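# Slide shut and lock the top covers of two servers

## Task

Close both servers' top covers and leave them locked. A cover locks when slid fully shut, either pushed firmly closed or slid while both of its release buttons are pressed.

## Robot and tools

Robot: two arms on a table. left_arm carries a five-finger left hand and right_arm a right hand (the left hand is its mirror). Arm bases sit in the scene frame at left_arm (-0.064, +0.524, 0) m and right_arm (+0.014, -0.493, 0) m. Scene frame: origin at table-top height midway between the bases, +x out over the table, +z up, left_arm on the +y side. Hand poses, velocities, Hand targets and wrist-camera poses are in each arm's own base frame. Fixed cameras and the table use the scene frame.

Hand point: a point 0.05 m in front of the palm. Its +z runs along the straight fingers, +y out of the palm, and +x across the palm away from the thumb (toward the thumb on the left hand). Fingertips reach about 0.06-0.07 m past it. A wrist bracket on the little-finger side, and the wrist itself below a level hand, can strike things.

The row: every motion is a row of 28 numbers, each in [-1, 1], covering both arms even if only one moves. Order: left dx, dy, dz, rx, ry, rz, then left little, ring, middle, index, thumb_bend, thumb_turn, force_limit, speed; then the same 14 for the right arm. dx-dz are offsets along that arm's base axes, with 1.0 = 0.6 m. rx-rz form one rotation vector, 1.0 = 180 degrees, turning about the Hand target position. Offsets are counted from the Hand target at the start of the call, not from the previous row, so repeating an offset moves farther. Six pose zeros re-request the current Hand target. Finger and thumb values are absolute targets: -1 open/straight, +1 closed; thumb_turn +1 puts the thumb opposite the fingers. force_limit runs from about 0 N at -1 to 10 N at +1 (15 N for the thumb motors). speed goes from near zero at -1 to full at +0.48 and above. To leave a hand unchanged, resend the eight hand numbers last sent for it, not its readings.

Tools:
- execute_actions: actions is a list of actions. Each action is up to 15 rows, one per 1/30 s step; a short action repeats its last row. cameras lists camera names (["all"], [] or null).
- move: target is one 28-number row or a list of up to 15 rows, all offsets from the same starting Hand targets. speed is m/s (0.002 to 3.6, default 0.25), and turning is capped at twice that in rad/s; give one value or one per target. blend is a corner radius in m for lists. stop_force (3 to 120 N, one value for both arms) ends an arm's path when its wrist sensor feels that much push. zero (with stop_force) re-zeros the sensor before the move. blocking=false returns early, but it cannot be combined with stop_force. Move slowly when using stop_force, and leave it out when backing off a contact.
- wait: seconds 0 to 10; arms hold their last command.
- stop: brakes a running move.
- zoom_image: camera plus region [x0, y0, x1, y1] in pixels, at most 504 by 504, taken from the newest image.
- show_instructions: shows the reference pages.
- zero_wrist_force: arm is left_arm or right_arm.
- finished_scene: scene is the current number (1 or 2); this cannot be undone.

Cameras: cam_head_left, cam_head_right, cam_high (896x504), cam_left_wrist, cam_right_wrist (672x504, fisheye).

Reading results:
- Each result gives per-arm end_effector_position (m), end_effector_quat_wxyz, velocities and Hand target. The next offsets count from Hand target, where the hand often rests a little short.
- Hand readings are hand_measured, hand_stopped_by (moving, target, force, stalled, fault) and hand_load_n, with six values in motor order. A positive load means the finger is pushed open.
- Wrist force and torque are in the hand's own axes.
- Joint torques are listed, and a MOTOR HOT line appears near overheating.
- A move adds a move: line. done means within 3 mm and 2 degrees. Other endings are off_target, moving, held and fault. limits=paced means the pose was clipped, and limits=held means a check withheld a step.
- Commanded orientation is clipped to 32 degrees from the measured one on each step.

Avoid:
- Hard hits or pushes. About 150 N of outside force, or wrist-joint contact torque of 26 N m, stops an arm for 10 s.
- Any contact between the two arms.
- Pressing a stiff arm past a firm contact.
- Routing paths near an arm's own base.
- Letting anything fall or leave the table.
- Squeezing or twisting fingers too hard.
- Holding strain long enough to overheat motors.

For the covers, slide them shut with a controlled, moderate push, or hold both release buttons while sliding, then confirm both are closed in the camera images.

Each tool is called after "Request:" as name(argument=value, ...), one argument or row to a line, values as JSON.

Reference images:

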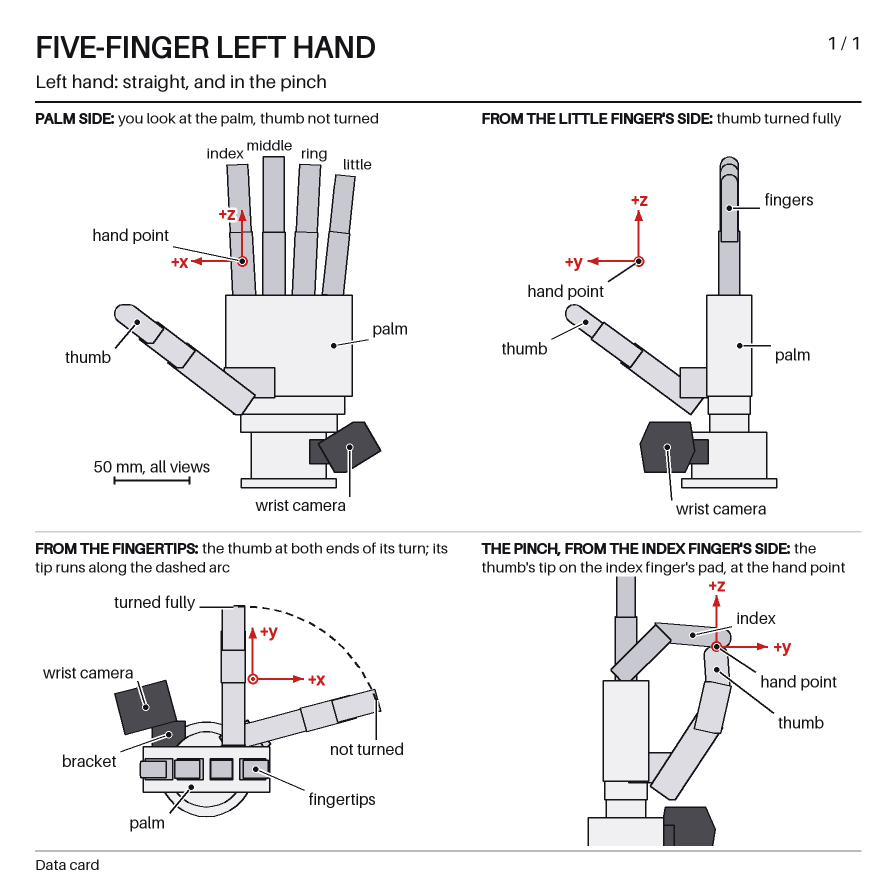

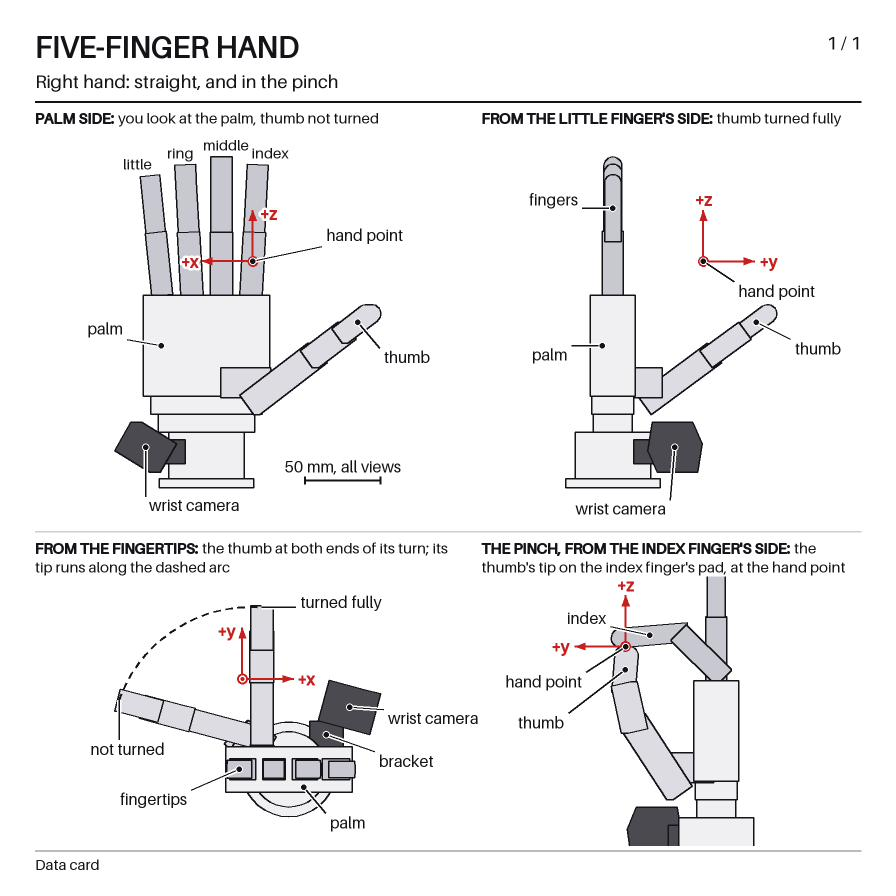

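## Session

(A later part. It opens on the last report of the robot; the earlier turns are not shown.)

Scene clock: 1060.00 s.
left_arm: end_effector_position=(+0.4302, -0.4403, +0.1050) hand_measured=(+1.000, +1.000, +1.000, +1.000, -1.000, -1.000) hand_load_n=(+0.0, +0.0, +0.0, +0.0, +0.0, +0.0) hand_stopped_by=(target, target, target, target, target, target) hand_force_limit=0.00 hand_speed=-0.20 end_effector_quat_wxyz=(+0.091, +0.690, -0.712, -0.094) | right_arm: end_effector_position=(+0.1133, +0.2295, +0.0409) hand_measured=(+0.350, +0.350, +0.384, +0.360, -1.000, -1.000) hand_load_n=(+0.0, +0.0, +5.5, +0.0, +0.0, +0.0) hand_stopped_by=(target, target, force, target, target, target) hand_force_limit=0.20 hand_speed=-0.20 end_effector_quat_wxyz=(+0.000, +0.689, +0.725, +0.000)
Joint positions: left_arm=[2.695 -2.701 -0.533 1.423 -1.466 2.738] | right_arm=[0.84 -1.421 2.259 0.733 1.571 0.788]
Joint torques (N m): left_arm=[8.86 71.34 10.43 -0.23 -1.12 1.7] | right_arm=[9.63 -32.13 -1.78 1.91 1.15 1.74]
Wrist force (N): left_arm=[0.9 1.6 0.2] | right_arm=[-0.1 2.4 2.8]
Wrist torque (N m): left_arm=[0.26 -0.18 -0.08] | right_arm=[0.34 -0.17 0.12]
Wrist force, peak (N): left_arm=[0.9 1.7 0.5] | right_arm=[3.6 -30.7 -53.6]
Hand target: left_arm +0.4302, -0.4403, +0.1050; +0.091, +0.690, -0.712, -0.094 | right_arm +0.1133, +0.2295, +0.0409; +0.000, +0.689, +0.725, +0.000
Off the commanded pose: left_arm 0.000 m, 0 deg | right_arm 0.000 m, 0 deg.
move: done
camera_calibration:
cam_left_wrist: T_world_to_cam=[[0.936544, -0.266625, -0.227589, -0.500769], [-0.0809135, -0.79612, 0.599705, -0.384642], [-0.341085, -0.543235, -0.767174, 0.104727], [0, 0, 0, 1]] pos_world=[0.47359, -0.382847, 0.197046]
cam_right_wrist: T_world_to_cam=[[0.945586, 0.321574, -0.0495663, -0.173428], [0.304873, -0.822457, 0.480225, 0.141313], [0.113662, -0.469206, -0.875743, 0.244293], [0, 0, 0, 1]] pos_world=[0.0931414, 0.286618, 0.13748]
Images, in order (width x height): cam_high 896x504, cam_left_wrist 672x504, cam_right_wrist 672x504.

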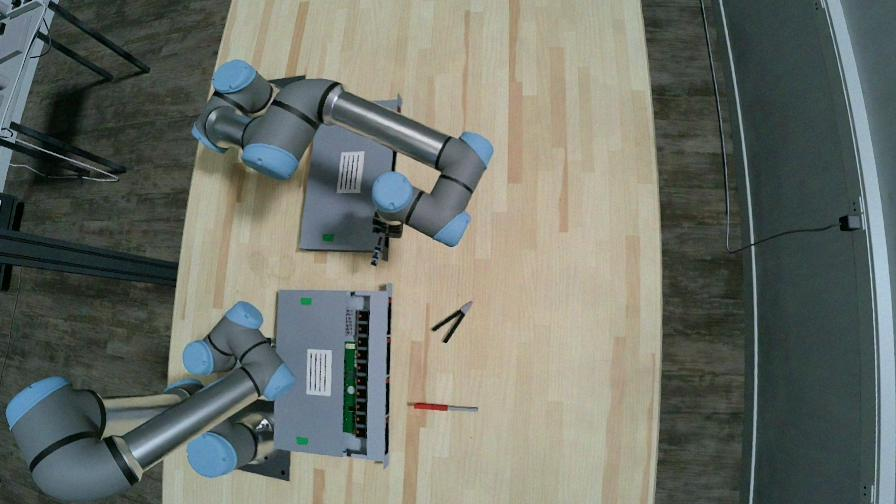

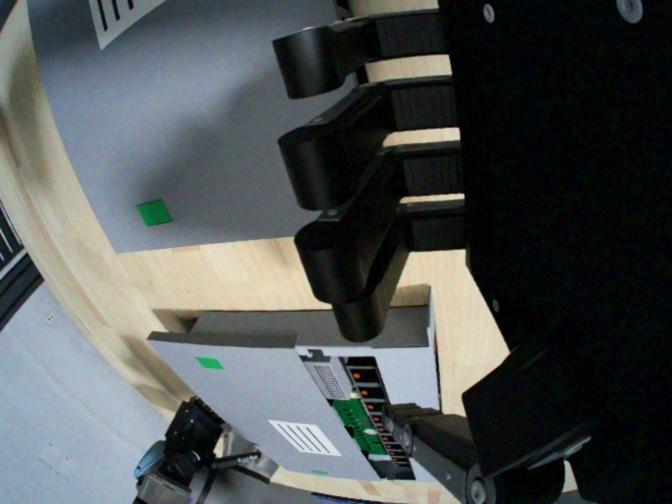

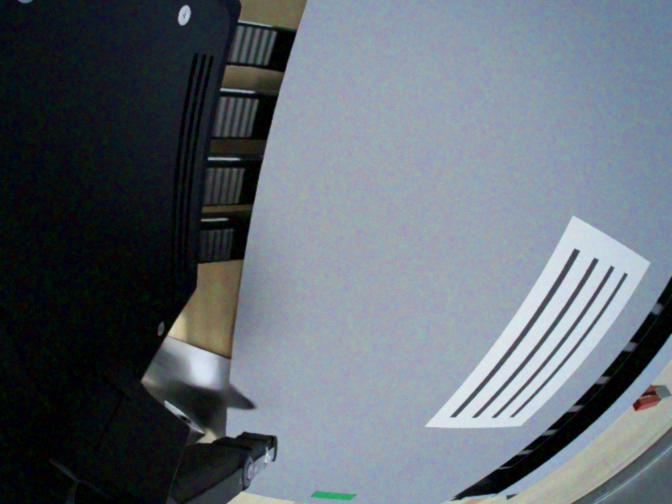

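Request:
move(
  target=[
    [0,0,0,0,0,0,1,1,1,1,-1,-1,0,-0.2, 0,0,-0.0115,0,0,0,0.35,0.35,0.36,0.36,-1,-1,0.2,-0.2],
    [0,0,0,0,0,0,1,1,1,1,-1,-1,0,-0.2, -0.03,-0.0017,-0.0115,0,0,0,0.35,0.35,0.36,0.36,-1,-1,0.2,-0.2],
    [0,0,0,0,0,0,1,1,1,1,-1,-1,0,-0.2, -0.03,-0.0017,0.0193,0,0,0,0.35,0.35,0.36,0.36,-1,-1,0.2,-0.2],
  ],
  speed=0.02,
  stop_force=12,
  cameras=["cam_left_wrist","cam_high","cam_right_wrist"],
)

Request:
zoom_image(
  camera="cam_left_wrist",
  region=[200, 300, 320, 390],
)

Request:
zoom_image(
  camera="cam_high",
  region=[330, 270, 400, 320],
)

Scene clock: 1092.93 s.
left_arm: end_effector_position=(+0.4302, -0.4403, +0.1050) hand_measured=(+1.000, +1.000, +1.000, +1.000, -1.000, -1.000) hand_load_n=(+0.0, +0.0, +0.0, +0.0, +0.0, +0.0) hand_stopped_by=(target, target, target, target, target, target) hand_force_limit=0.00 hand_speed=-0.20 end_effector_quat_wxyz=(+0.091, +0.690, -0.712, -0.094) | right_arm: end_effector_position=(+0.0953, +0.2284, +0.0525) hand_measured=(+0.350, +0.350, +0.384, +0.360, -1.000, -1.000) hand_load_n=(+0.0, +0.0, +6.0, +0.0, +0.0, +0.5) hand_stopped_by=(target, target, force, target, target, target) hand_force_limit=0.20 hand_speed=-0.20 end_effector_quat_wxyz=(+0.000, +0.689, +0.725, +0.000)
Joint positions: left_arm=[2.695 -2.701 -0.533 1.423 -1.466 2.738] | right_arm=[0.898 -1.456 2.259 0.769 1.571 0.847]
Joint torques (N m): left_arm=[8.2 71.2 11.12 -0.15 -0.94 1.71] | right_arm=[7.7 -31.57 -21.87 4.13 0.36 1.66]
Wrist force (N): left_arm=[0.8 1.7 0.2] | right_arm=[-0.2 1.4 3.6]
Wrist torque (N m): left_arm=[0.27 -0.17 -0.09] | right_arm=[0.29 -0.18 0.10]
Wrist force, peak (N): left_arm=[0.9 1.7 0.5] | right_arm=[-1.4 2.7 3.8]
Hand target: left_arm +0.4302, -0.4403, +0.1050; +0.091, +0.690, -0.712, -0.094 | right_arm +0.0953, +0.2284, +0.0525; +0.000, +0.689, +0.725, +0.000
Off the commanded pose: left_arm 0.000 m, 0 deg | right_arm 0.000 m, 0 deg.
move: done
camera_calibration:
cam_left_wrist: T_world_to_cam=[[0.936544, -0.266625, -0.227589, -0.500769], [-0.0809135, -0.79612, 0.599705, -0.384642], [-0.341085, -0.543235, -0.767174, 0.104727], [0, 0, 0, 1]] pos_world=[0.47359, -0.382847, 0.197046]
cam_right_wrist: T_world_to_cam=[[0.945592, 0.321552, -0.0495965, -0.155374], [0.304854, -0.822398, 0.48034, 0.140324], [0.113666, -0.469325, -0.875679, 0.256016], [0, 0, 0, 1]] pos_world=[0.0750414, 0.285518, 0.149079]
Images, in order (width x height): cam_high 896x504, cam_left_wrist 672x504, cam_right_wrist 672x504.

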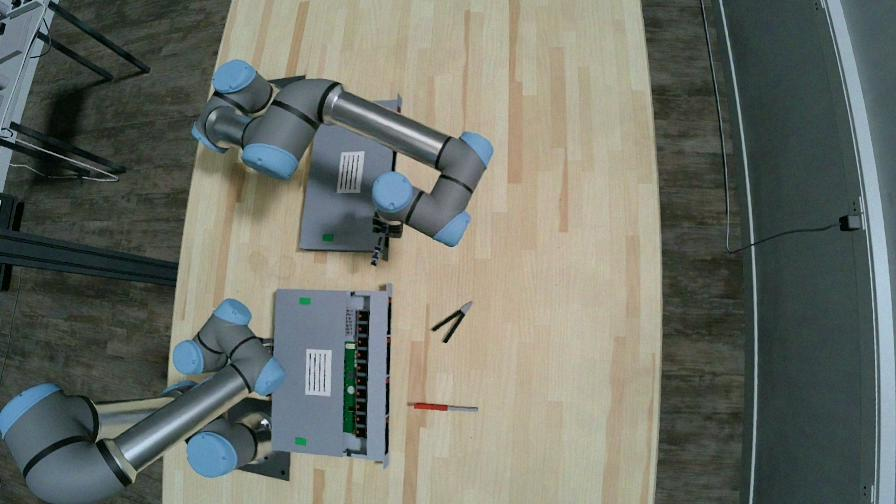

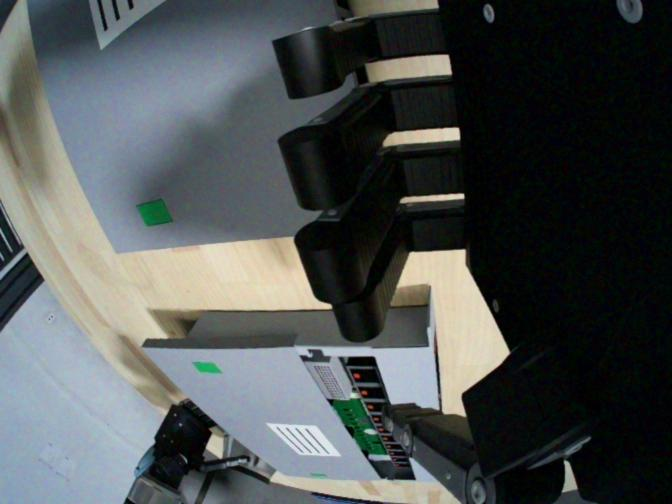

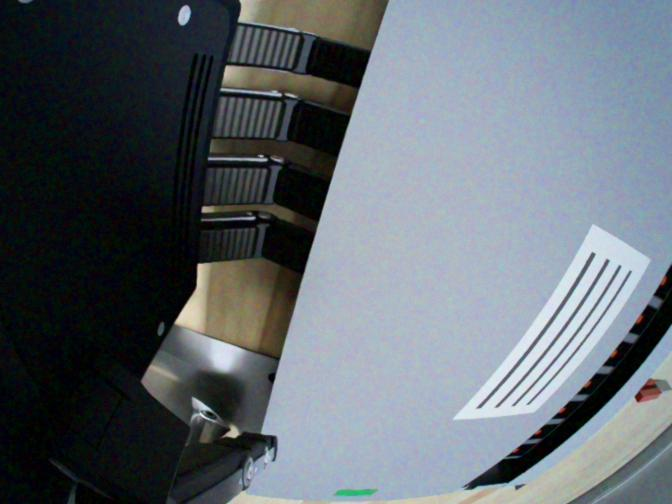

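Scaled by 4.200 from the camera's 672x504 image, which has a finer 960x720 frame.

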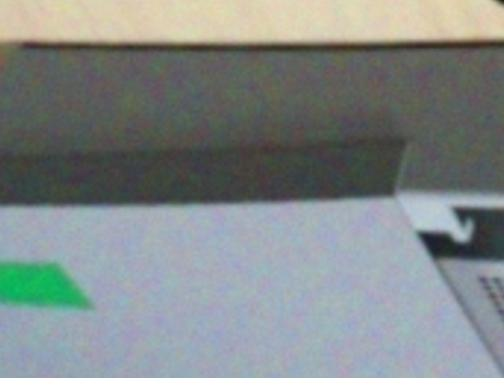

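Scaled by 7.200 from the camera's 896x504 image, which has a finer 1280x720 frame.

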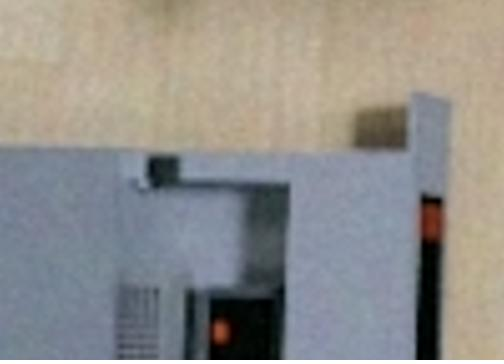

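Request:
move(
  target=[
    [0,0,-0.005,0,0,0,1,1,1,1,-1,-1,0,-0.2, 0,0,-0.005,0,0,0,0.35,0.35,0.36,0.36,-1,1,0.2,0],
    [0,0,-0.005,0,0,0,1,1,1,1,-1,-1,0,-0.2, 0,0,-0.005,0,0,0,0.35,0.35,0.36,0.36,0.5,1,0.5,-0.8],
  ],
  speed=0.03,
  cameras=["cam_right_wrist"],
)

Scene clock: 1098.93 s.
left_arm: end_effector_position=(+0.4302, -0.4403, +0.1020) hand_measured=(+1.000, +1.000, +1.000, +1.000, -1.000, -1.000) hand_load_n=(+0.0, +0.0, +0.5, +0.5, +0.0, +0.0) hand_stopped_by=(target, target, target, target, target, target) hand_force_limit=0.00 hand_speed=-0.20 end_effector_quat_wxyz=(+0.091, +0.690, -0.712, -0.094) | right_arm: end_effector_position=(+0.0953, +0.2284, +0.0495) hand_measured=(+0.350, +0.350, +0.384, +0.360, -0.540, +1.000) hand_load_n=(+0.0, +0.0, +9.5, +0.0, +10.5, +0.5) hand_stopped_by=(target, target, force, target, force, target) hand_force_limit=0.50 hand_speed=-0.80 end_effector_quat_wxyz=(+0.000, +0.689, +0.725, +0.000)
Joint positions: left_arm=[2.695 -2.703 -0.538 1.429 -1.466 2.738] | right_arm=[0.898 -1.449 2.262 0.759 1.571 0.847]
Joint torques (N m): left_arm=[7.95 45.2 10.65 -0.18 -1.01 1.77] | right_arm=[2.5 -6.41 -3.8 1.23 1.64 0.56]
Wrist force (N): left_arm=[1.0 1.7 0.2] | right_arm=[0.4 -2.8 2.3]
Wrist torque (N m): left_arm=[0.29 -0.20 -0.08] | right_arm=[0.11 -0.21 -0.03]
Wrist force, peak (N): left_arm=[0.9 1.9 0.0] | right_arm=[0.7 -2.8 3.8]
Hand target: left_arm +0.4302, -0.4403, +0.1020; +0.091, +0.690, -0.712, -0.094 | right_arm +0.0953, +0.2284, +0.0495; +0.000, +0.689, +0.725, +0.000
Off the commanded pose: left_arm 0.000 m, 0 deg | right_arm 0.000 m, 0 deg.
move: done
camera_calibration:
cam_right_wrist: T_world_to_cam=[[0.945592, 0.321552, -0.0495965, -0.155522], [0.304854, -0.822398, 0.48034, 0.141765], [0.113666, -0.469325, -0.875679, 0.253389], [0, 0, 0, 1]] pos_world=[0.0750414, 0.285518, 0.146079]
Images, in order (width x height): cam_right_wrist 672x504.

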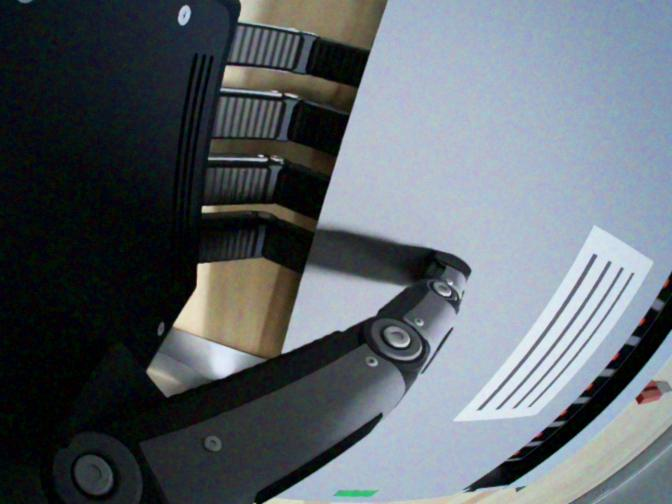

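Request:
move(
  target=[0,0,0,0,0,0,1,1,1,1,-1,-1,0,-0.2, 0.0716,0.0039,0,0,0,0,0.35,0.35,0.36,0.36,0.5,1,0.5,-0.8],
  speed=0.03,
  stop_force=20,
  cameras=["cam_left_wrist","cam_high","cam_right_wrist"],
)

Request:
zoom_image(
  camera="cam_left_wrist",
  region=[250, 300, 370, 390],
)

Request:
zoom_image(
  camera="cam_high",
  region=[330, 270, 400, 320],
)

Request:
zoom_image(
  camera="cam_high",
  region=[330, 430, 400, 480],
)

Scene clock: 1103.60 s.
left_arm: end_effector_position=(+0.4302, -0.4403, +0.1020) hand_measured=(+1.000, +1.000, +1.000, +1.000, -1.000, -1.000) hand_load_n=(+0.0, +0.0, +0.0, -0.5, +0.0, +0.0) hand_stopped_by=(target, target, target, target, target, target) hand_force_limit=0.00 hand_speed=-0.20 end_effector_quat_wxyz=(+0.091, +0.690, -0.712, -0.094) | right_arm: end_effector_position=(+0.1382, +0.2308, +0.0495) hand_measured=(+0.350, +0.350, +0.384, +0.360, -0.540, +1.000) hand_load_n=(+0.0, +0.0, +10.0, +0.0, +10.0, +1.0) hand_stopped_by=(target, target, force, target, force, target) hand_force_limit=0.50 hand_speed=-0.80 end_effector_quat_wxyz=(+0.000, +0.689, +0.725, +0.000)
Joint positions: left_arm=[2.695 -2.703 -0.538 1.429 -1.466 2.738] | right_arm=[0.766 -1.422 2.229 0.765 1.571 0.714]
Joint torques (N m): left_arm=[7.42 45.79 10.57 -0.26 -1 1.7] | right_arm=[-11.23 -7.14 -22.98 3.26 -1.2 -1.87]
Wrist force (N): left_arm=[0.8 1.4 0.2] | right_arm=[0.1 -3.0 2.7]
Wrist torque (N m): left_arm=[0.24 -0.18 -0.08] | right_arm=[0.11 -0.19 0.05]
Wrist force, peak (N): left_arm=[0.9 1.9 0.4] | right_arm=[0.8 -4.2 1.8]
Hand target: left_arm +0.4302, -0.4403, +0.1020; +0.091, +0.690, -0.712, -0.094 | right_arm +0.1382, +0.2308, +0.0495; +0.000, +0.689, +0.725, +0.000
Off the commanded pose: left_arm 0.000 m, 0 deg | right_arm 0.000 m, 0 deg.
move: done
camera_calibration:
cam_left_wrist: T_world_to_cam=[[0.936544, -0.266625, -0.227589, -0.501452], [-0.0809135, -0.79612, 0.599705, -0.382843], [-0.341085, -0.543235, -0.767174, 0.102425], [0, 0, 0, 1]] pos_world=[0.47359, -0.382847, 0.194046]
cam_right_wrist: T_world_to_cam=[[0.945592, 0.321552, -0.0495965, -0.196955], [0.304854, -0.822398, 0.48034, 0.13063], [0.113666, -0.469325, -0.875679, 0.249628], [0, 0, 0, 1]] pos_world=[0.118041, 0.287918, 0.146079]
Images, in order (width x height): cam_high 896x504, cam_left_wrist 672x504, cam_right_wrist 672x504.

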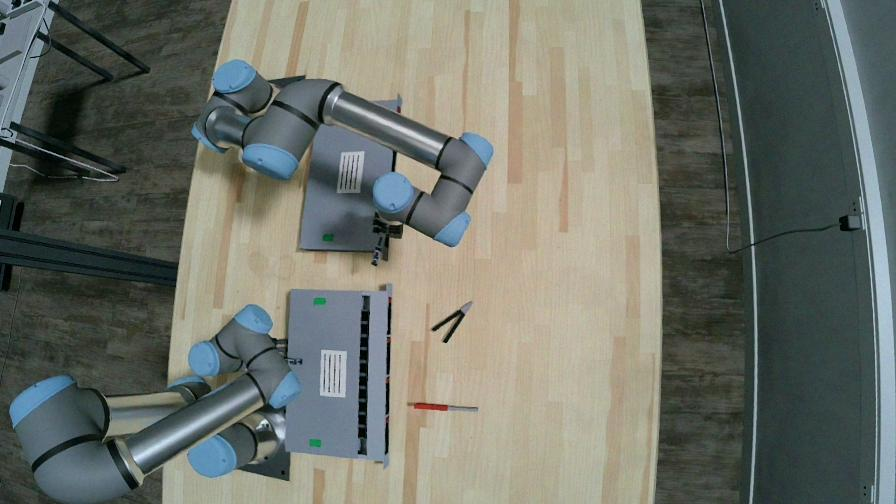

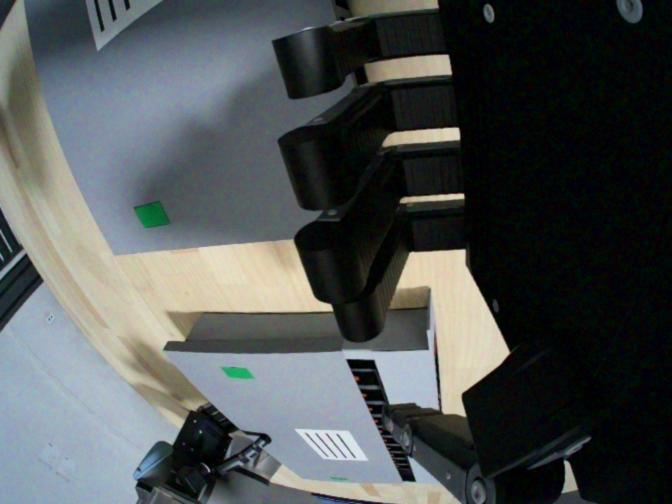

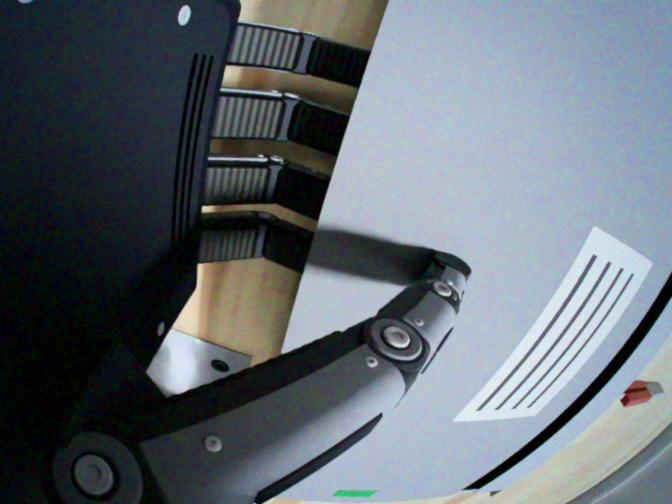

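Scaled by 4.200 from the camera's 672x504 image, which has a finer 960x720 frame.

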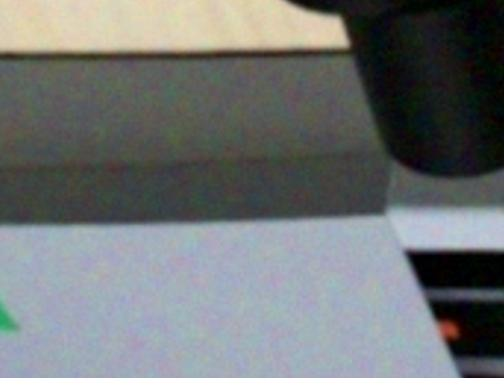

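Scaled by 7.200 from the camera's 896x504 image, which has a finer 1280x720 frame.

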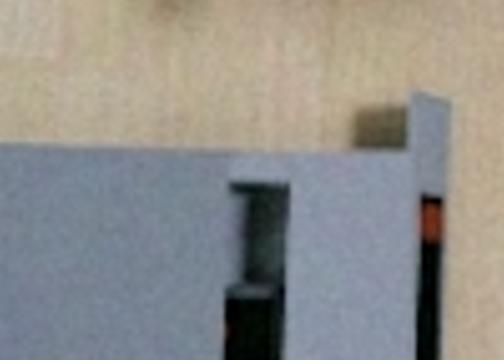

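Scaled by 7.200 from the camera's 896x504 image, which has a finer 1280x720 frame.

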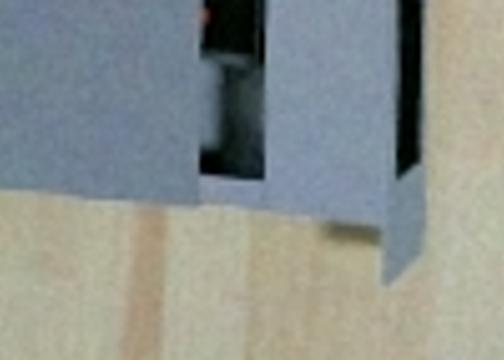

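Request:
move(
  target=[
    [0,0,0,0,0,0,1,1,1,1,-1,-1,0,-0.2, 0.005,0.0003,0,0,0,0,0.35,0.35,0.36,0.36,0.5,1,0.5,-0.8],
    [0,0,0,0,0,0,1,1,1,1,-1,-1,0,-0.2, 0.005,0.0003,-0.0158,0,0,0,0.35,0.35,0.36,0.36,0.5,1,0.5,-0.8],
  ],
  speed=0.015,
  stop_force=12,
  cameras=["cam_left_wrist","cam_high"],
)

Request:
zoom_image(
  camera="cam_left_wrist",
  region=[250, 300, 370, 390],
)

Request:
zoom_image(
  camera="cam_left_wrist",
  region=[130, 300, 250, 390],
)

Request:
zoom_image(
  camera="cam_high",
  region=[330, 430, 400, 480],
)

Scene clock: 1108.97 s.
left_arm: end_effector_position=(+0.4302, -0.4403, +0.1020) hand_measured=(+1.000, +1.000, +1.000, +1.000, -1.000, -1.000) hand_load_n=(+0.5, +0.0, +0.0, +0.0, +0.0, +0.0) hand_stopped_by=(target, target, target, target, target, target) hand_force_limit=0.00 hand_speed=-0.20 end_effector_quat_wxyz=(+0.091, +0.690, -0.712, -0.094) | right_arm: end_effector_position=(+0.1412, +0.2310, +0.0469) hand_measured=(+0.350, +0.352, +0.384, +0.360, -0.540, +1.000) hand_load_n=(+0.0, -8.5, +12.0, -3.0, +10.5, +2.0) hand_stopped_by=(target, target, force, target, force, target) hand_force_limit=0.50 hand_speed=-0.80 end_effector_quat_wxyz=(+0.000, +0.689, +0.725, +0.000)
Joint positions: left_arm=[2.695 -2.703 -0.538 1.429 -1.466 2.738] | right_arm=[0.758 -1.414 2.229 0.757 1.571 0.706]
Joint torques (N m): left_arm=[8.05 46.16 10.4 -0.23 -0.94 1.74] | right_arm=[3.05 -30.31 -21.29 2.52 -0.25 1.49]
Wrist force (N): left_arm=[0.9 1.5 0.2] | right_arm=[-1.9 -2.9 -5.9]
Wrist torque (N m): left_arm=[0.25 -0.18 -0.09] | right_arm=[0.07 0.04 0.07]
Wrist force, peak (N): left_arm=[0.8 1.8 0.4] | right_arm=[-1.6 -5.7 -14.1]
Hand target: left_arm +0.4302, -0.4403, +0.1020; +0.091, +0.690, -0.712, -0.094 | right_arm +0.1412, +0.2310, +0.0469; +0.000, +0.689, +0.725, +0.000 (not the last commanded pose)
Off the commanded pose: left_arm 0.000 m, 0 deg | right_arm 0.007 m, 0 deg.
move: contact (right_arm); path passed 1 of 2 targets
camera_calibration:
cam_left_wrist: T_world_to_cam=[[0.936544, -0.266625, -0.227589, -0.501452], [-0.0809135, -0.79612, 0.599705, -0.382843], [-0.341085, -0.543235, -0.767174, 0.102425], [0, 0, 0, 1]] pos_world=[0.47359, -0.382847, 0.194046]
Images, in order (width x height): cam_high 896x504, cam_left_wrist 672x504.

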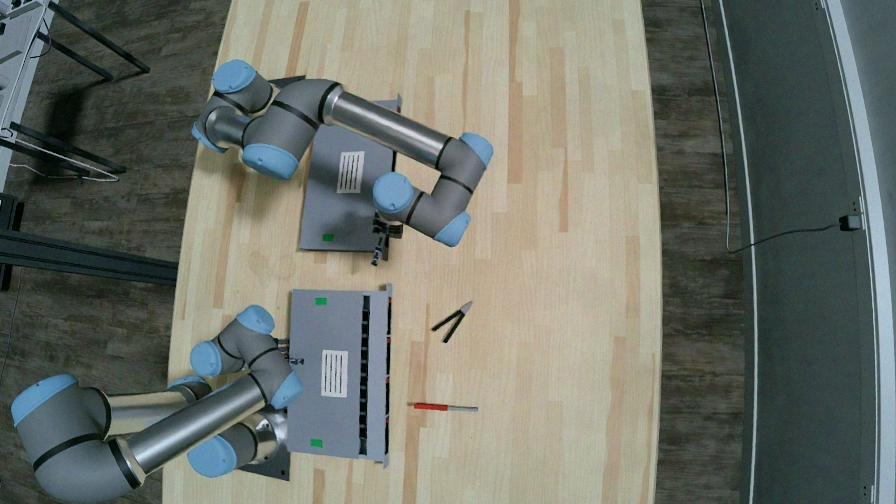

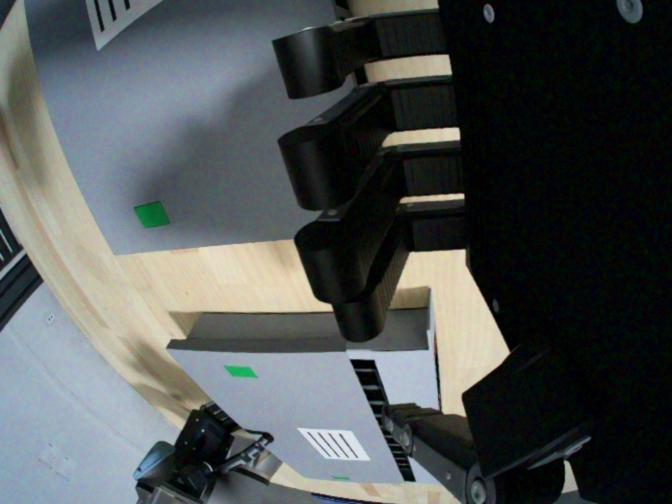

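Scaled by 4.200 from the camera's 672x504 image, which has a finer 960x720 frame.

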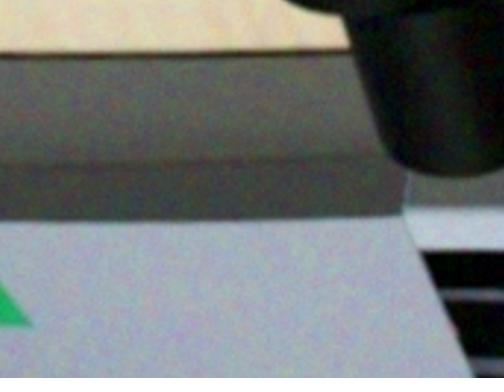

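Scaled by 4.200 from the camera's 672x504 image, which has a finer 960x720 frame.

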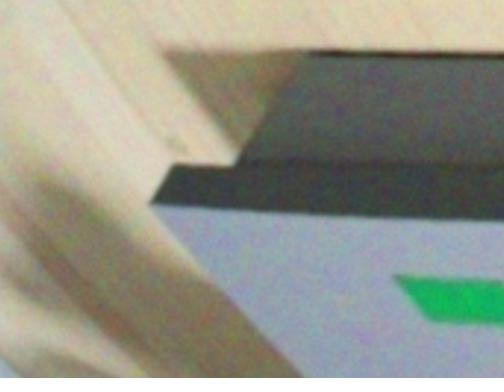

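Scaled by 7.200 from the camera's 896x504 image, which has a finer 1280x720 frame.

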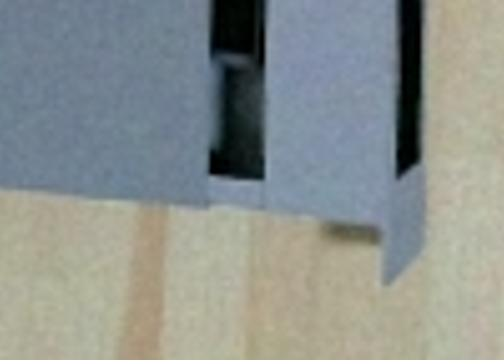

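Request:
move(
  target=[
    [0,0,0,0,0,0,1,1,1,1,-1,-1,0,-0.2, 0,0,0,0,0,0,0.35,0.35,0.36,0.36,-1,1,0.2,-0.5],
    [0,0,0,0,0,0,1,1,1,1,-1,-1,0,-0.2, -0.004,0,-0.0167,0,0,0,0.35,0.35,0.36,0.36,-1,-1,0.2,-0.2],
    [0,0,0,0,0,0,1,1,1,1,-1,-1,0,-0.2, -0.11,-0.006,-0.0167,0,0,0,0.35,0.35,0.36,0.36,-1,-1,0.2,-0.2],
  ],
  speed=0.03,
  cameras=["cam_left_wrist","cam_high"],
)

Request:
zoom_image(
  camera="cam_left_wrist",
  region=[130, 290, 370, 400],
)

Request:
zoom_image(
  camera="cam_high",
  region=[330, 430, 400, 480],
)

Request:
zoom_image(
  camera="cam_high",
  region=[330, 270, 400, 320],
)

Scene clock: 1118.43 s.
left_arm: end_effector_position=(+0.4302, -0.4403, +0.1020) hand_measured=(+1.000, +1.000, +1.000, +1.000, -1.000, -1.000) hand_load_n=(+0.0, +0.0, +0.5, +0.0, +0.0, +0.0) hand_stopped_by=(target, target, target, target, target, target) hand_force_limit=0.00 hand_speed=-0.20 end_effector_quat_wxyz=(+0.091, +0.690, -0.712, -0.094) | right_arm: end_effector_position=(+0.0753, +0.2274, +0.0369) hand_measured=(+0.350, +0.408, +0.442, +0.418, -1.000, -1.000) hand_load_n=(+0.0, +0.5, +0.0, +0.0, +0.0, +0.0) hand_stopped_by=(target, target, force, target, target, target) hand_force_limit=0.20 hand_speed=-0.20 end_effector_quat_wxyz=(+0.000, +0.689, +0.725, +0.000)
Joint positions: left_arm=[2.695 -2.703 -0.538 1.429 -1.466 2.738] | right_arm=[0.969 -1.428 2.283 0.716 1.571 0.917]
Joint torques (N m): left_arm=[8.3 45.75 10.78 -0.24 -0.68 1.67] | right_arm=[8.03 -30.28 -0.64 0.94 1.2 1.73]
Wrist force (N): left_arm=[0.9 1.7 0.0] | right_arm=[0.0 -0.6 -0.3]
Wrist torque (N m): left_arm=[0.29 -0.20 -0.09] | right_arm=[0.22 -0.13 0.06]
Wrist force, peak (N): left_arm=[0.8 1.9 0.3] | right_arm=[-1.5 -32.7 -64.9]
Hand target: left_arm +0.4302, -0.4403, +0.1020; +0.091, +0.690, -0.712, -0.094 | right_arm +0.0752, +0.2274, +0.0369; +0.000, +0.689, +0.725, +0.000
Off the commanded pose: left_arm 0.000 m, 0 deg | right_arm 0.000 m, 0 deg.
move: done
camera_calibration:
cam_left_wrist: T_world_to_cam=[[0.936544, -0.266625, -0.227589, -0.501452], [-0.0809135, -0.79612, 0.599705, -0.382843], [-0.341085, -0.543235, -0.767174, 0.102425], [0, 0, 0, 1]] pos_world=[0.47359, -0.382847, 0.194046]
Images, in order (width x height): cam_high 896x504, cam_left_wrist 672x504.

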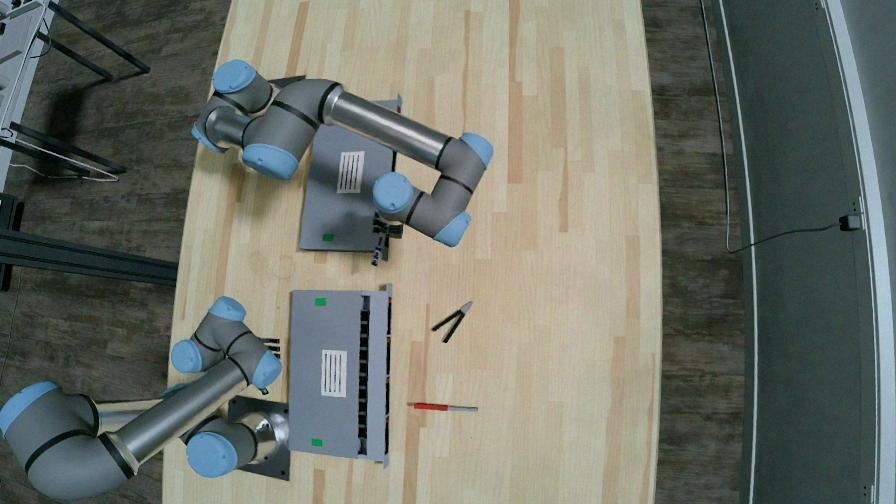

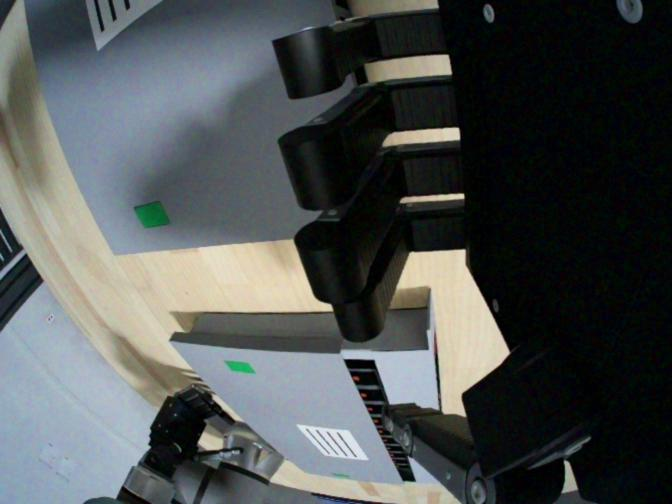

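Scaled by 2.100 from the camera's 672x504 image, which has a finer 960x720 frame.

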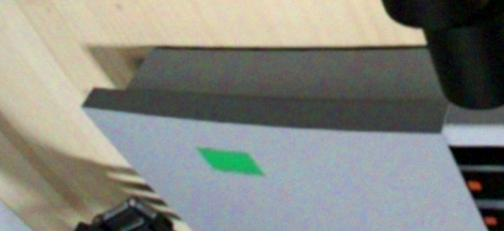

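Scaled by 7.200 from the camera's 896x504 image, which has a finer 1280x720 frame.

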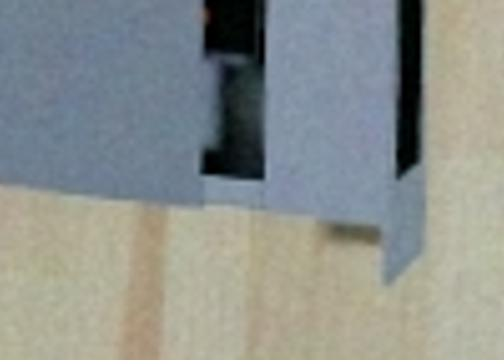

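Scaled by 7.200 from the camera's 896x504 image, which has a finer 1280x720 frame.

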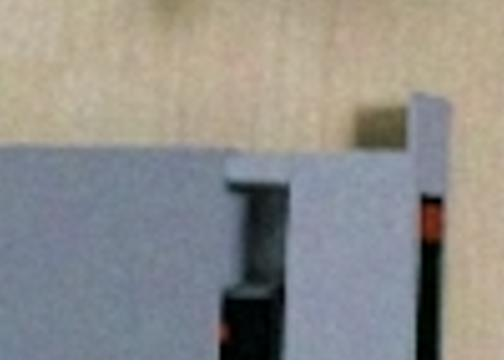

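Request:
move(
  target=[
    [0,0,0,0,0,0,1,1,1,1,-1,-1,0,-0.2, -0.02,0.0,0.1,0,0,0,1,1,1,1,-1,-1,0,-0.2],
    [0,0,0,0,0,0,1,1,1,1,-1,-1,0,-0.2, -0.03,0.04,0.36,0,0,0,1,1,1,1,-1,-1,0,-0.2],
  ],
  speed=0.2,
  blend=[0.02,0],
)

Request:
move(
  target=[0,0,0,0,0,0,1,1,1,1,-1,-1,0,-0.2, 0,0,0,0,0,-0.5,1,1,1,1,-1,-1,0,-0.2],
  speed=0.4,
)

Scene clock: 1124.50 s.
left_arm: end_effector_position=(+0.4302, -0.4403, +0.1020) hand_measured=(+1.000, +1.000, +1.000, +1.000, -1.000, -1.000) hand_load_n=(+0.0, +0.5, +0.5, +0.0, +0.0, +0.0) hand_stopped_by=(target, target, target, target, target, target) hand_force_limit=0.00 hand_speed=-0.20 end_effector_quat_wxyz=(+0.091, +0.690, -0.712, -0.094) | right_arm: end_effector_position=(+0.0572, +0.2514, +0.2528) hand_measured=(+1.000, +1.000, +1.000, +1.000, -1.000, -1.000) hand_load_n=(+0.0, +0.0, +0.0, +0.0, +0.0, +0.0) hand_stopped_by=(target, target, target, target, target, target) hand_force_limit=0.00 hand_speed=-0.20 end_effector_quat_wxyz=(+0.000, +0.689, +0.725, +0.000)
Joint positions: left_arm=[2.695 -2.703 -0.538 1.429 -1.466 2.738] | right_arm=[1.089 -1.661 1.874 1.359 1.571 1.037]
Joint torques (N m): left_arm=[7.98 46.45 10.87 -0.22 -0.61 1.68] | right_arm=[8.24 -2.16 -28.24 3.45 1.94 1.7]
Wrist force (N): left_arm=[0.7 1.4 0.2] | right_arm=[0.3 -0.5 -0.4]
Wrist torque (N m): left_arm=[0.23 -0.16 -0.09] | right_arm=[0.27 -0.17 0.08]
Wrist force, peak (N): left_arm=[0.9 1.9 0.3] | right_arm=[0.2 -0.5 -1.4]
Hand target: left_arm +0.4302, -0.4403, +0.1020; +0.091, +0.690, -0.712, -0.094 | right_arm +0.0572, +0.2514, +0.2529; +0.000, +0.689, +0.725, +0.000
Off the commanded pose: left_arm 0.000 m, 0 deg | right_arm 0.000 m, 0 deg.
move: done

Scene clock: 1127.13 s.
left_arm: end_effector_position=(+0.4302, -0.4403, +0.1020) hand_measured=(+1.000, +1.000, +1.000, +1.000, -1.000, -1.000) hand_load_n=(+0.0, +0.0, +0.0, +0.0, +0.0, +0.0) hand_stopped_by=(target, target, target, target, target, target) hand_force_limit=0.00 hand_speed=-0.20 end_effector_quat_wxyz=(+0.091, +0.690, -0.712, -0.094) | right_arm: end_effector_position=(+0.0572, +0.2514, +0.2529) hand_measured=(+1.000, +1.000, +1.000, +1.000, -1.000, -1.000) hand_load_n=(+0.0, +0.0, +0.0, +0.0, +0.0, +0.0) hand_stopped_by=(target, target, target, target, target, target) hand_force_limit=0.00 hand_speed=-0.20 end_effector_quat_wxyz=(+0.000, +1.000, +0.026, +0.000)
Joint positions: left_arm=[2.695 -2.703 -0.538 1.429 -1.466 2.738] | right_arm=[0.882 -1.542 1.758 1.354 1.57 2.401]
Joint torques (N m): left_arm=[7.7 46.59 10.6 -0.24 -0.56 1.78] | right_arm=[-10.39 -32.18 -5.89 1.38 2.01 1.81]
Wrist force (N): left_arm=[0.8 1.4 0.2] | right_arm=[0.2 -0.2 -0.1]
Wrist torque (N m): left_arm=[0.24 -0.18 -0.08] | right_arm=[0.27 -0.16 0.08]
Wrist force, peak (N): left_arm=[1.0 1.8 0.1] | right_arm=[0.1 -0.8 -0.4]
Hand target: left_arm +0.4302, -0.4403, +0.1020; +0.091, +0.690, -0.712, -0.094 | right_arm +0.0572, +0.2514, +0.2529; +0.000, +1.000, +0.026, +0.000
Off the commanded pose: left_arm 0.000 m, 0 deg | right_arm 0.000 m, 0 deg.
move: done

Request:
move(
  target=[0,0,0,0,0,0,1,1,1,1,-1,-1,0,-0.2, -0.062,0.0977,0,0,0,-0.5,1,1,1,1,-1,-1,0,-0.2],
  speed=0.4,
)

Request:
move(
  target=[
    [0,0,0,0,0,0,1,1,1,1,-1,-1,0,-0.2, -0.0677,-0.0977,0,-0.0046,0.0832,0,1,1,1,1,-1,-1,0,-0.2],
    [0,0,0,0,0,0,1,1,1,1,-1,-1,0,-0.2, -0.0677,-0.0977,-0.25,-0.0046,0.0832,0,1,1,1,1,-1,-1,0,-0.2],
  ],
  speed=0.25,
  cameras=["cam_right_wrist"],
)

Scene clock: 1132.03 s.
left_arm: end_effector_position=(+0.4302, -0.4403, +0.1020) hand_measured=(+1.000, +1.000, +1.000, +1.000, -1.000, -1.000) hand_load_n=(+0.0, +0.0, +0.0, +0.0, +0.0, +0.0) hand_stopped_by=(target, target, target, target, target, target) hand_force_limit=0.00 hand_speed=-0.20 end_effector_quat_wxyz=(+0.091, +0.690, -0.712, -0.094) | right_arm: end_effector_position=(+0.0200, +0.3100, +0.2529) hand_measured=(+1.000, +1.000, +1.000, +1.000, -1.000, -1.000) hand_load_n=(+0.0, +0.0, +0.0, +0.0, +0.0, +0.0) hand_stopped_by=(target, target, target, target, target, target) hand_force_limit=0.00 hand_speed=-0.20 end_effector_quat_wxyz=(+0.000, +0.725, -0.689, +0.000)
Joint positions: left_arm=[2.695 -2.703 -0.538 1.429 -1.466 2.738] | right_arm=[0.818 -1.622 1.837 1.355 1.571 3.908]
Joint torques (N m): left_arm=[8.46 46.48 10.32 -0.26 -0.52 1.64] | right_arm=[8.4 -28.49 -8.39 3.58 1.82 1.57]
Wrist force (N): left_arm=[0.8 1.5 0.2] | right_arm=[0.1 -0.3 -0.1]
Wrist torque (N m): left_arm=[0.25 -0.17 -0.08] | right_arm=[0.26 -0.15 0.08]
Wrist force, peak (N): left_arm=[0.6 1.9 0.3] | right_arm=[0.3 -0.5 -0.3]
Hand target: left_arm +0.4302, -0.4403, +0.1020; +0.091, +0.690, -0.712, -0.094 | right_arm +0.0200, +0.3100, +0.2529; +0.000, +0.725, -0.689, +0.000
Off the commanded pose: left_arm 0.000 m, 0 deg | right_arm 0.000 m, 0 deg.
move: done

Scene clock: 1134.33 s.
left_arm: end_effector_position=(+0.4302, -0.4403, +0.1020) hand_measured=(+1.000, +1.000, +1.000, +1.000, -1.000, -1.000) hand_load_n=(+0.0, +0.0, +0.0, +0.0, +0.0, +0.0) hand_stopped_by=(target, target, target, target, target, target) hand_force_limit=0.00 hand_speed=-0.20 end_effector_quat_wxyz=(+0.091, +0.690, -0.712, -0.094) | right_arm: end_effector_position=(-0.0206, +0.2514, +0.1029) hand_measured=(+1.000, +1.000, +1.000, +1.000, -1.000, -1.000) hand_load_n=(+0.0, +0.0, +0.0, +0.0, -0.5, +0.0) hand_stopped_by=(target, target, target, target, target, target) hand_force_limit=0.00 hand_speed=-0.20 end_effector_quat_wxyz=(+0.095, +0.719, -0.683, -0.090)
Joint positions: left_arm=[2.695 -2.703 -0.538 1.429 -1.466 2.738] | right_arm=[0.579 -1.493 2.286 1.005 1.441 3.654]
Joint torques (N m): left_arm=[8.65 45.95 10.75 -0.2 -0.41 1.65] | right_arm=[8.36 -4.15 -1.16 1.55 -1.94 1.73]
Wrist force (N): left_arm=[0.8 1.5 0.2] | right_arm=[0.3 0.0 -0.1]
Wrist torque (N m): left_arm=[0.25 -0.18 -0.09] | right_arm=[0.23 -0.17 0.07]
Wrist force, peak (N): left_arm=[1.0 1.7 0.2] | right_arm=[-0.1 0.3 -1.1]
Hand target: left_arm +0.4302, -0.4403, +0.1020; +0.091, +0.690, -0.712, -0.094 | right_arm -0.0206, +0.2514, +0.1029; +0.095, +0.719, -0.683, -0.090
Off the commanded pose: left_arm 0.000 m, 0 deg | right_arm 0.000 m, 0 deg.
move: done
camera_calibration:
cam_right_wrist: T_world_to_cam=[[-0.925657, -0.320436, 0.201197, 0.0462444], [-0.171861, 0.829815, 0.530915, -0.260027], [-0.337081, 0.456867, -0.823194, 0.0766097], [0, 0, 0, 1]] pos_world=[0.0239416, 0.195593, 0.191813]
Images, in order (width x height): cam_right_wrist 672x504.

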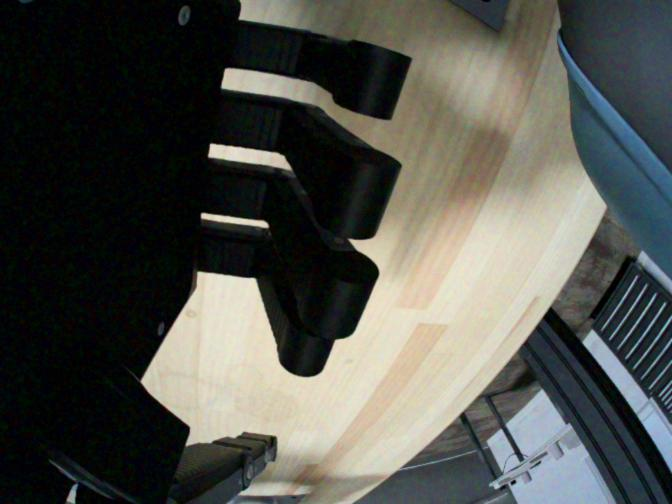

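Request:
move(
  target=[
    [0,0,0,0,0,0,1,1,1,1,-1,-1,0,-0.2, 0,0,-0.108,0,0,0,1,1,1,1,-1,-1,0,-0.2],
    [0,0,0,0,0,0,1,1,1,1,-1,-1,0,-0.2, 0.08,0.0044,-0.108,0,0,0,1,1,1,1,-1,-1,0,-0.2],
    [0,0,0,0,0,0,1,1,1,1,-1,-1,0,-0.2, 0.1205,0.0066,-0.108,0,0,0,1,1,1,1,-1,-1,0,-0.2],
  ],
  speed=[0.08,0.08,0.02],
  stop_force=12,
  cameras=["cam_left_wrist","cam_high"],
)

Request:
zoom_image(
  camera="cam_high",
  region=[330, 270, 400, 320],
)

Request:
zoom_image(
  camera="cam_high",
  region=[330, 430, 400, 480],
)

Request:
zoom_image(
  camera="cam_left_wrist",
  region=[150, 290, 380, 400],
)

Scene clock: 1142.60 s.
left_arm: end_effector_position=(+0.4302, -0.4403, +0.1020) hand_measured=(+1.000, +1.000, +1.000, +1.000, -1.000, -1.000) hand_load_n=(+0.0, +0.5, +0.0, +0.0, -0.5, +0.0) hand_stopped_by=(target, target, target, target, target, target) hand_force_limit=0.00 hand_speed=-0.20 end_effector_quat_wxyz=(+0.091, +0.690, -0.712, -0.094) | right_arm: end_effector_position=(+0.0517, +0.2554, +0.0381) hand_measured=(+1.000, +1.000, +1.000, +1.000, -1.000, -1.000) hand_load_n=(+0.0, +0.0, +0.0, +0.5, -0.5, +0.0) hand_stopped_by=(target, target, target, target, target, target) hand_force_limit=0.00 hand_speed=-0.20 end_effector_quat_wxyz=(+0.095, +0.719, -0.683, -0.090)
Joint positions: left_arm=[2.695 -2.703 -0.538 1.429 -1.466 2.738] | right_arm=[0.443 -1.247 2.224 0.836 1.472 3.521]
Joint torques (N m): left_arm=[8.21 46.99 10.84 -0.17 -0.19 1.49] | right_arm=[-11.27 -13.27 -21.09 3.1 1.61 -1.87]
Wrist force (N): left_arm=[0.6 1.5 0.4] | right_arm=[0.1 3.7 0.6]
Wrist torque (N m): left_arm=[0.24 -0.15 -0.09] | right_arm=[0.27 -0.20 0.37]
Wrist force, peak (N): left_arm=[1.3 1.7 0.2] | right_arm=[-0.2 5.0 1.3]
Hand target: left_arm +0.4302, -0.4403, +0.1020; +0.091, +0.690, -0.712, -0.094 | right_arm +0.0517, +0.2554, +0.0381; +0.095, +0.719, -0.683, -0.090
Off the commanded pose: left_arm 0.000 m, 0 deg | right_arm 0.000 m, 0 deg.
move: done
camera_calibration:
cam_left_wrist: T_world_to_cam=[[0.936544, -0.266625, -0.227589, -0.501452], [-0.0809135, -0.79612, 0.599705, -0.382843], [-0.341085, -0.543235, -0.767174, 0.102425], [0, 0, 0, 1]] pos_world=[0.47359, -0.382847, 0.194046]
Images, in order (width x height): cam_high 896x504, cam_left_wrist 672x504.

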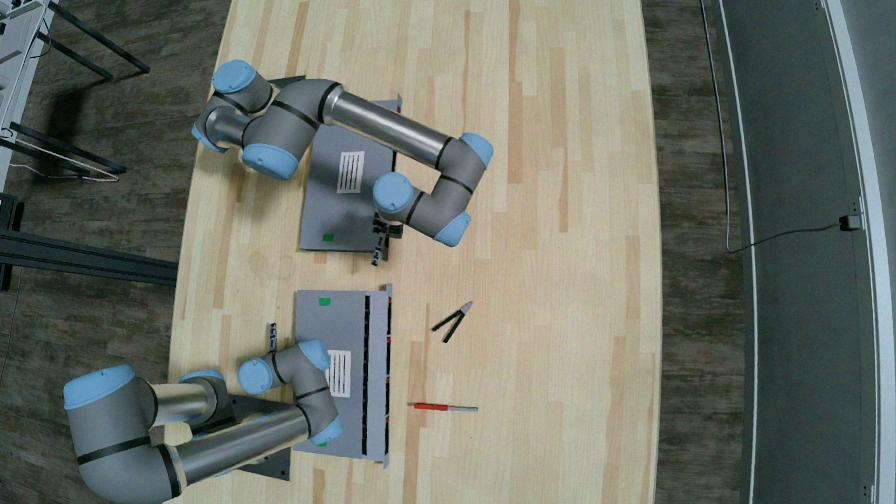

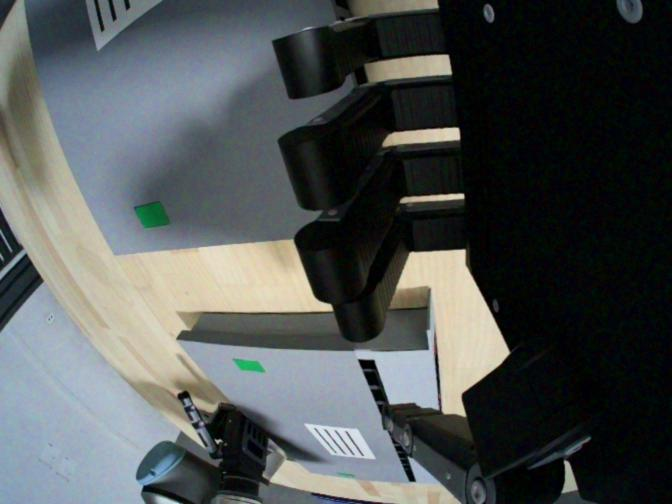

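Scaled by 7.200 from the camera's 896x504 image, which has a finer 1280x720 frame.

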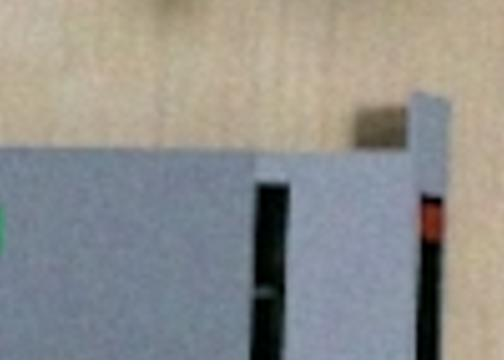

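Scaled by 7.200 from the camera's 896x504 image, which has a finer 1280x720 frame.

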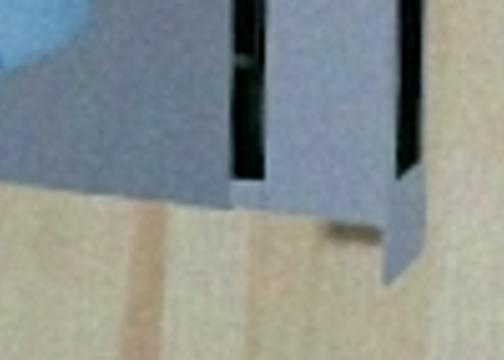

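Scaled by 2.191 from the camera's 672x504 image, which has a finer 960x720 frame.

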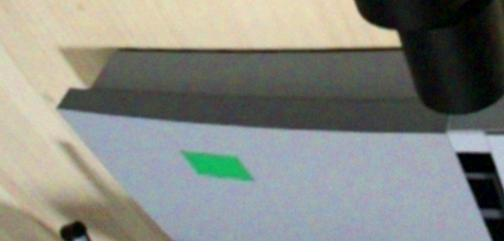

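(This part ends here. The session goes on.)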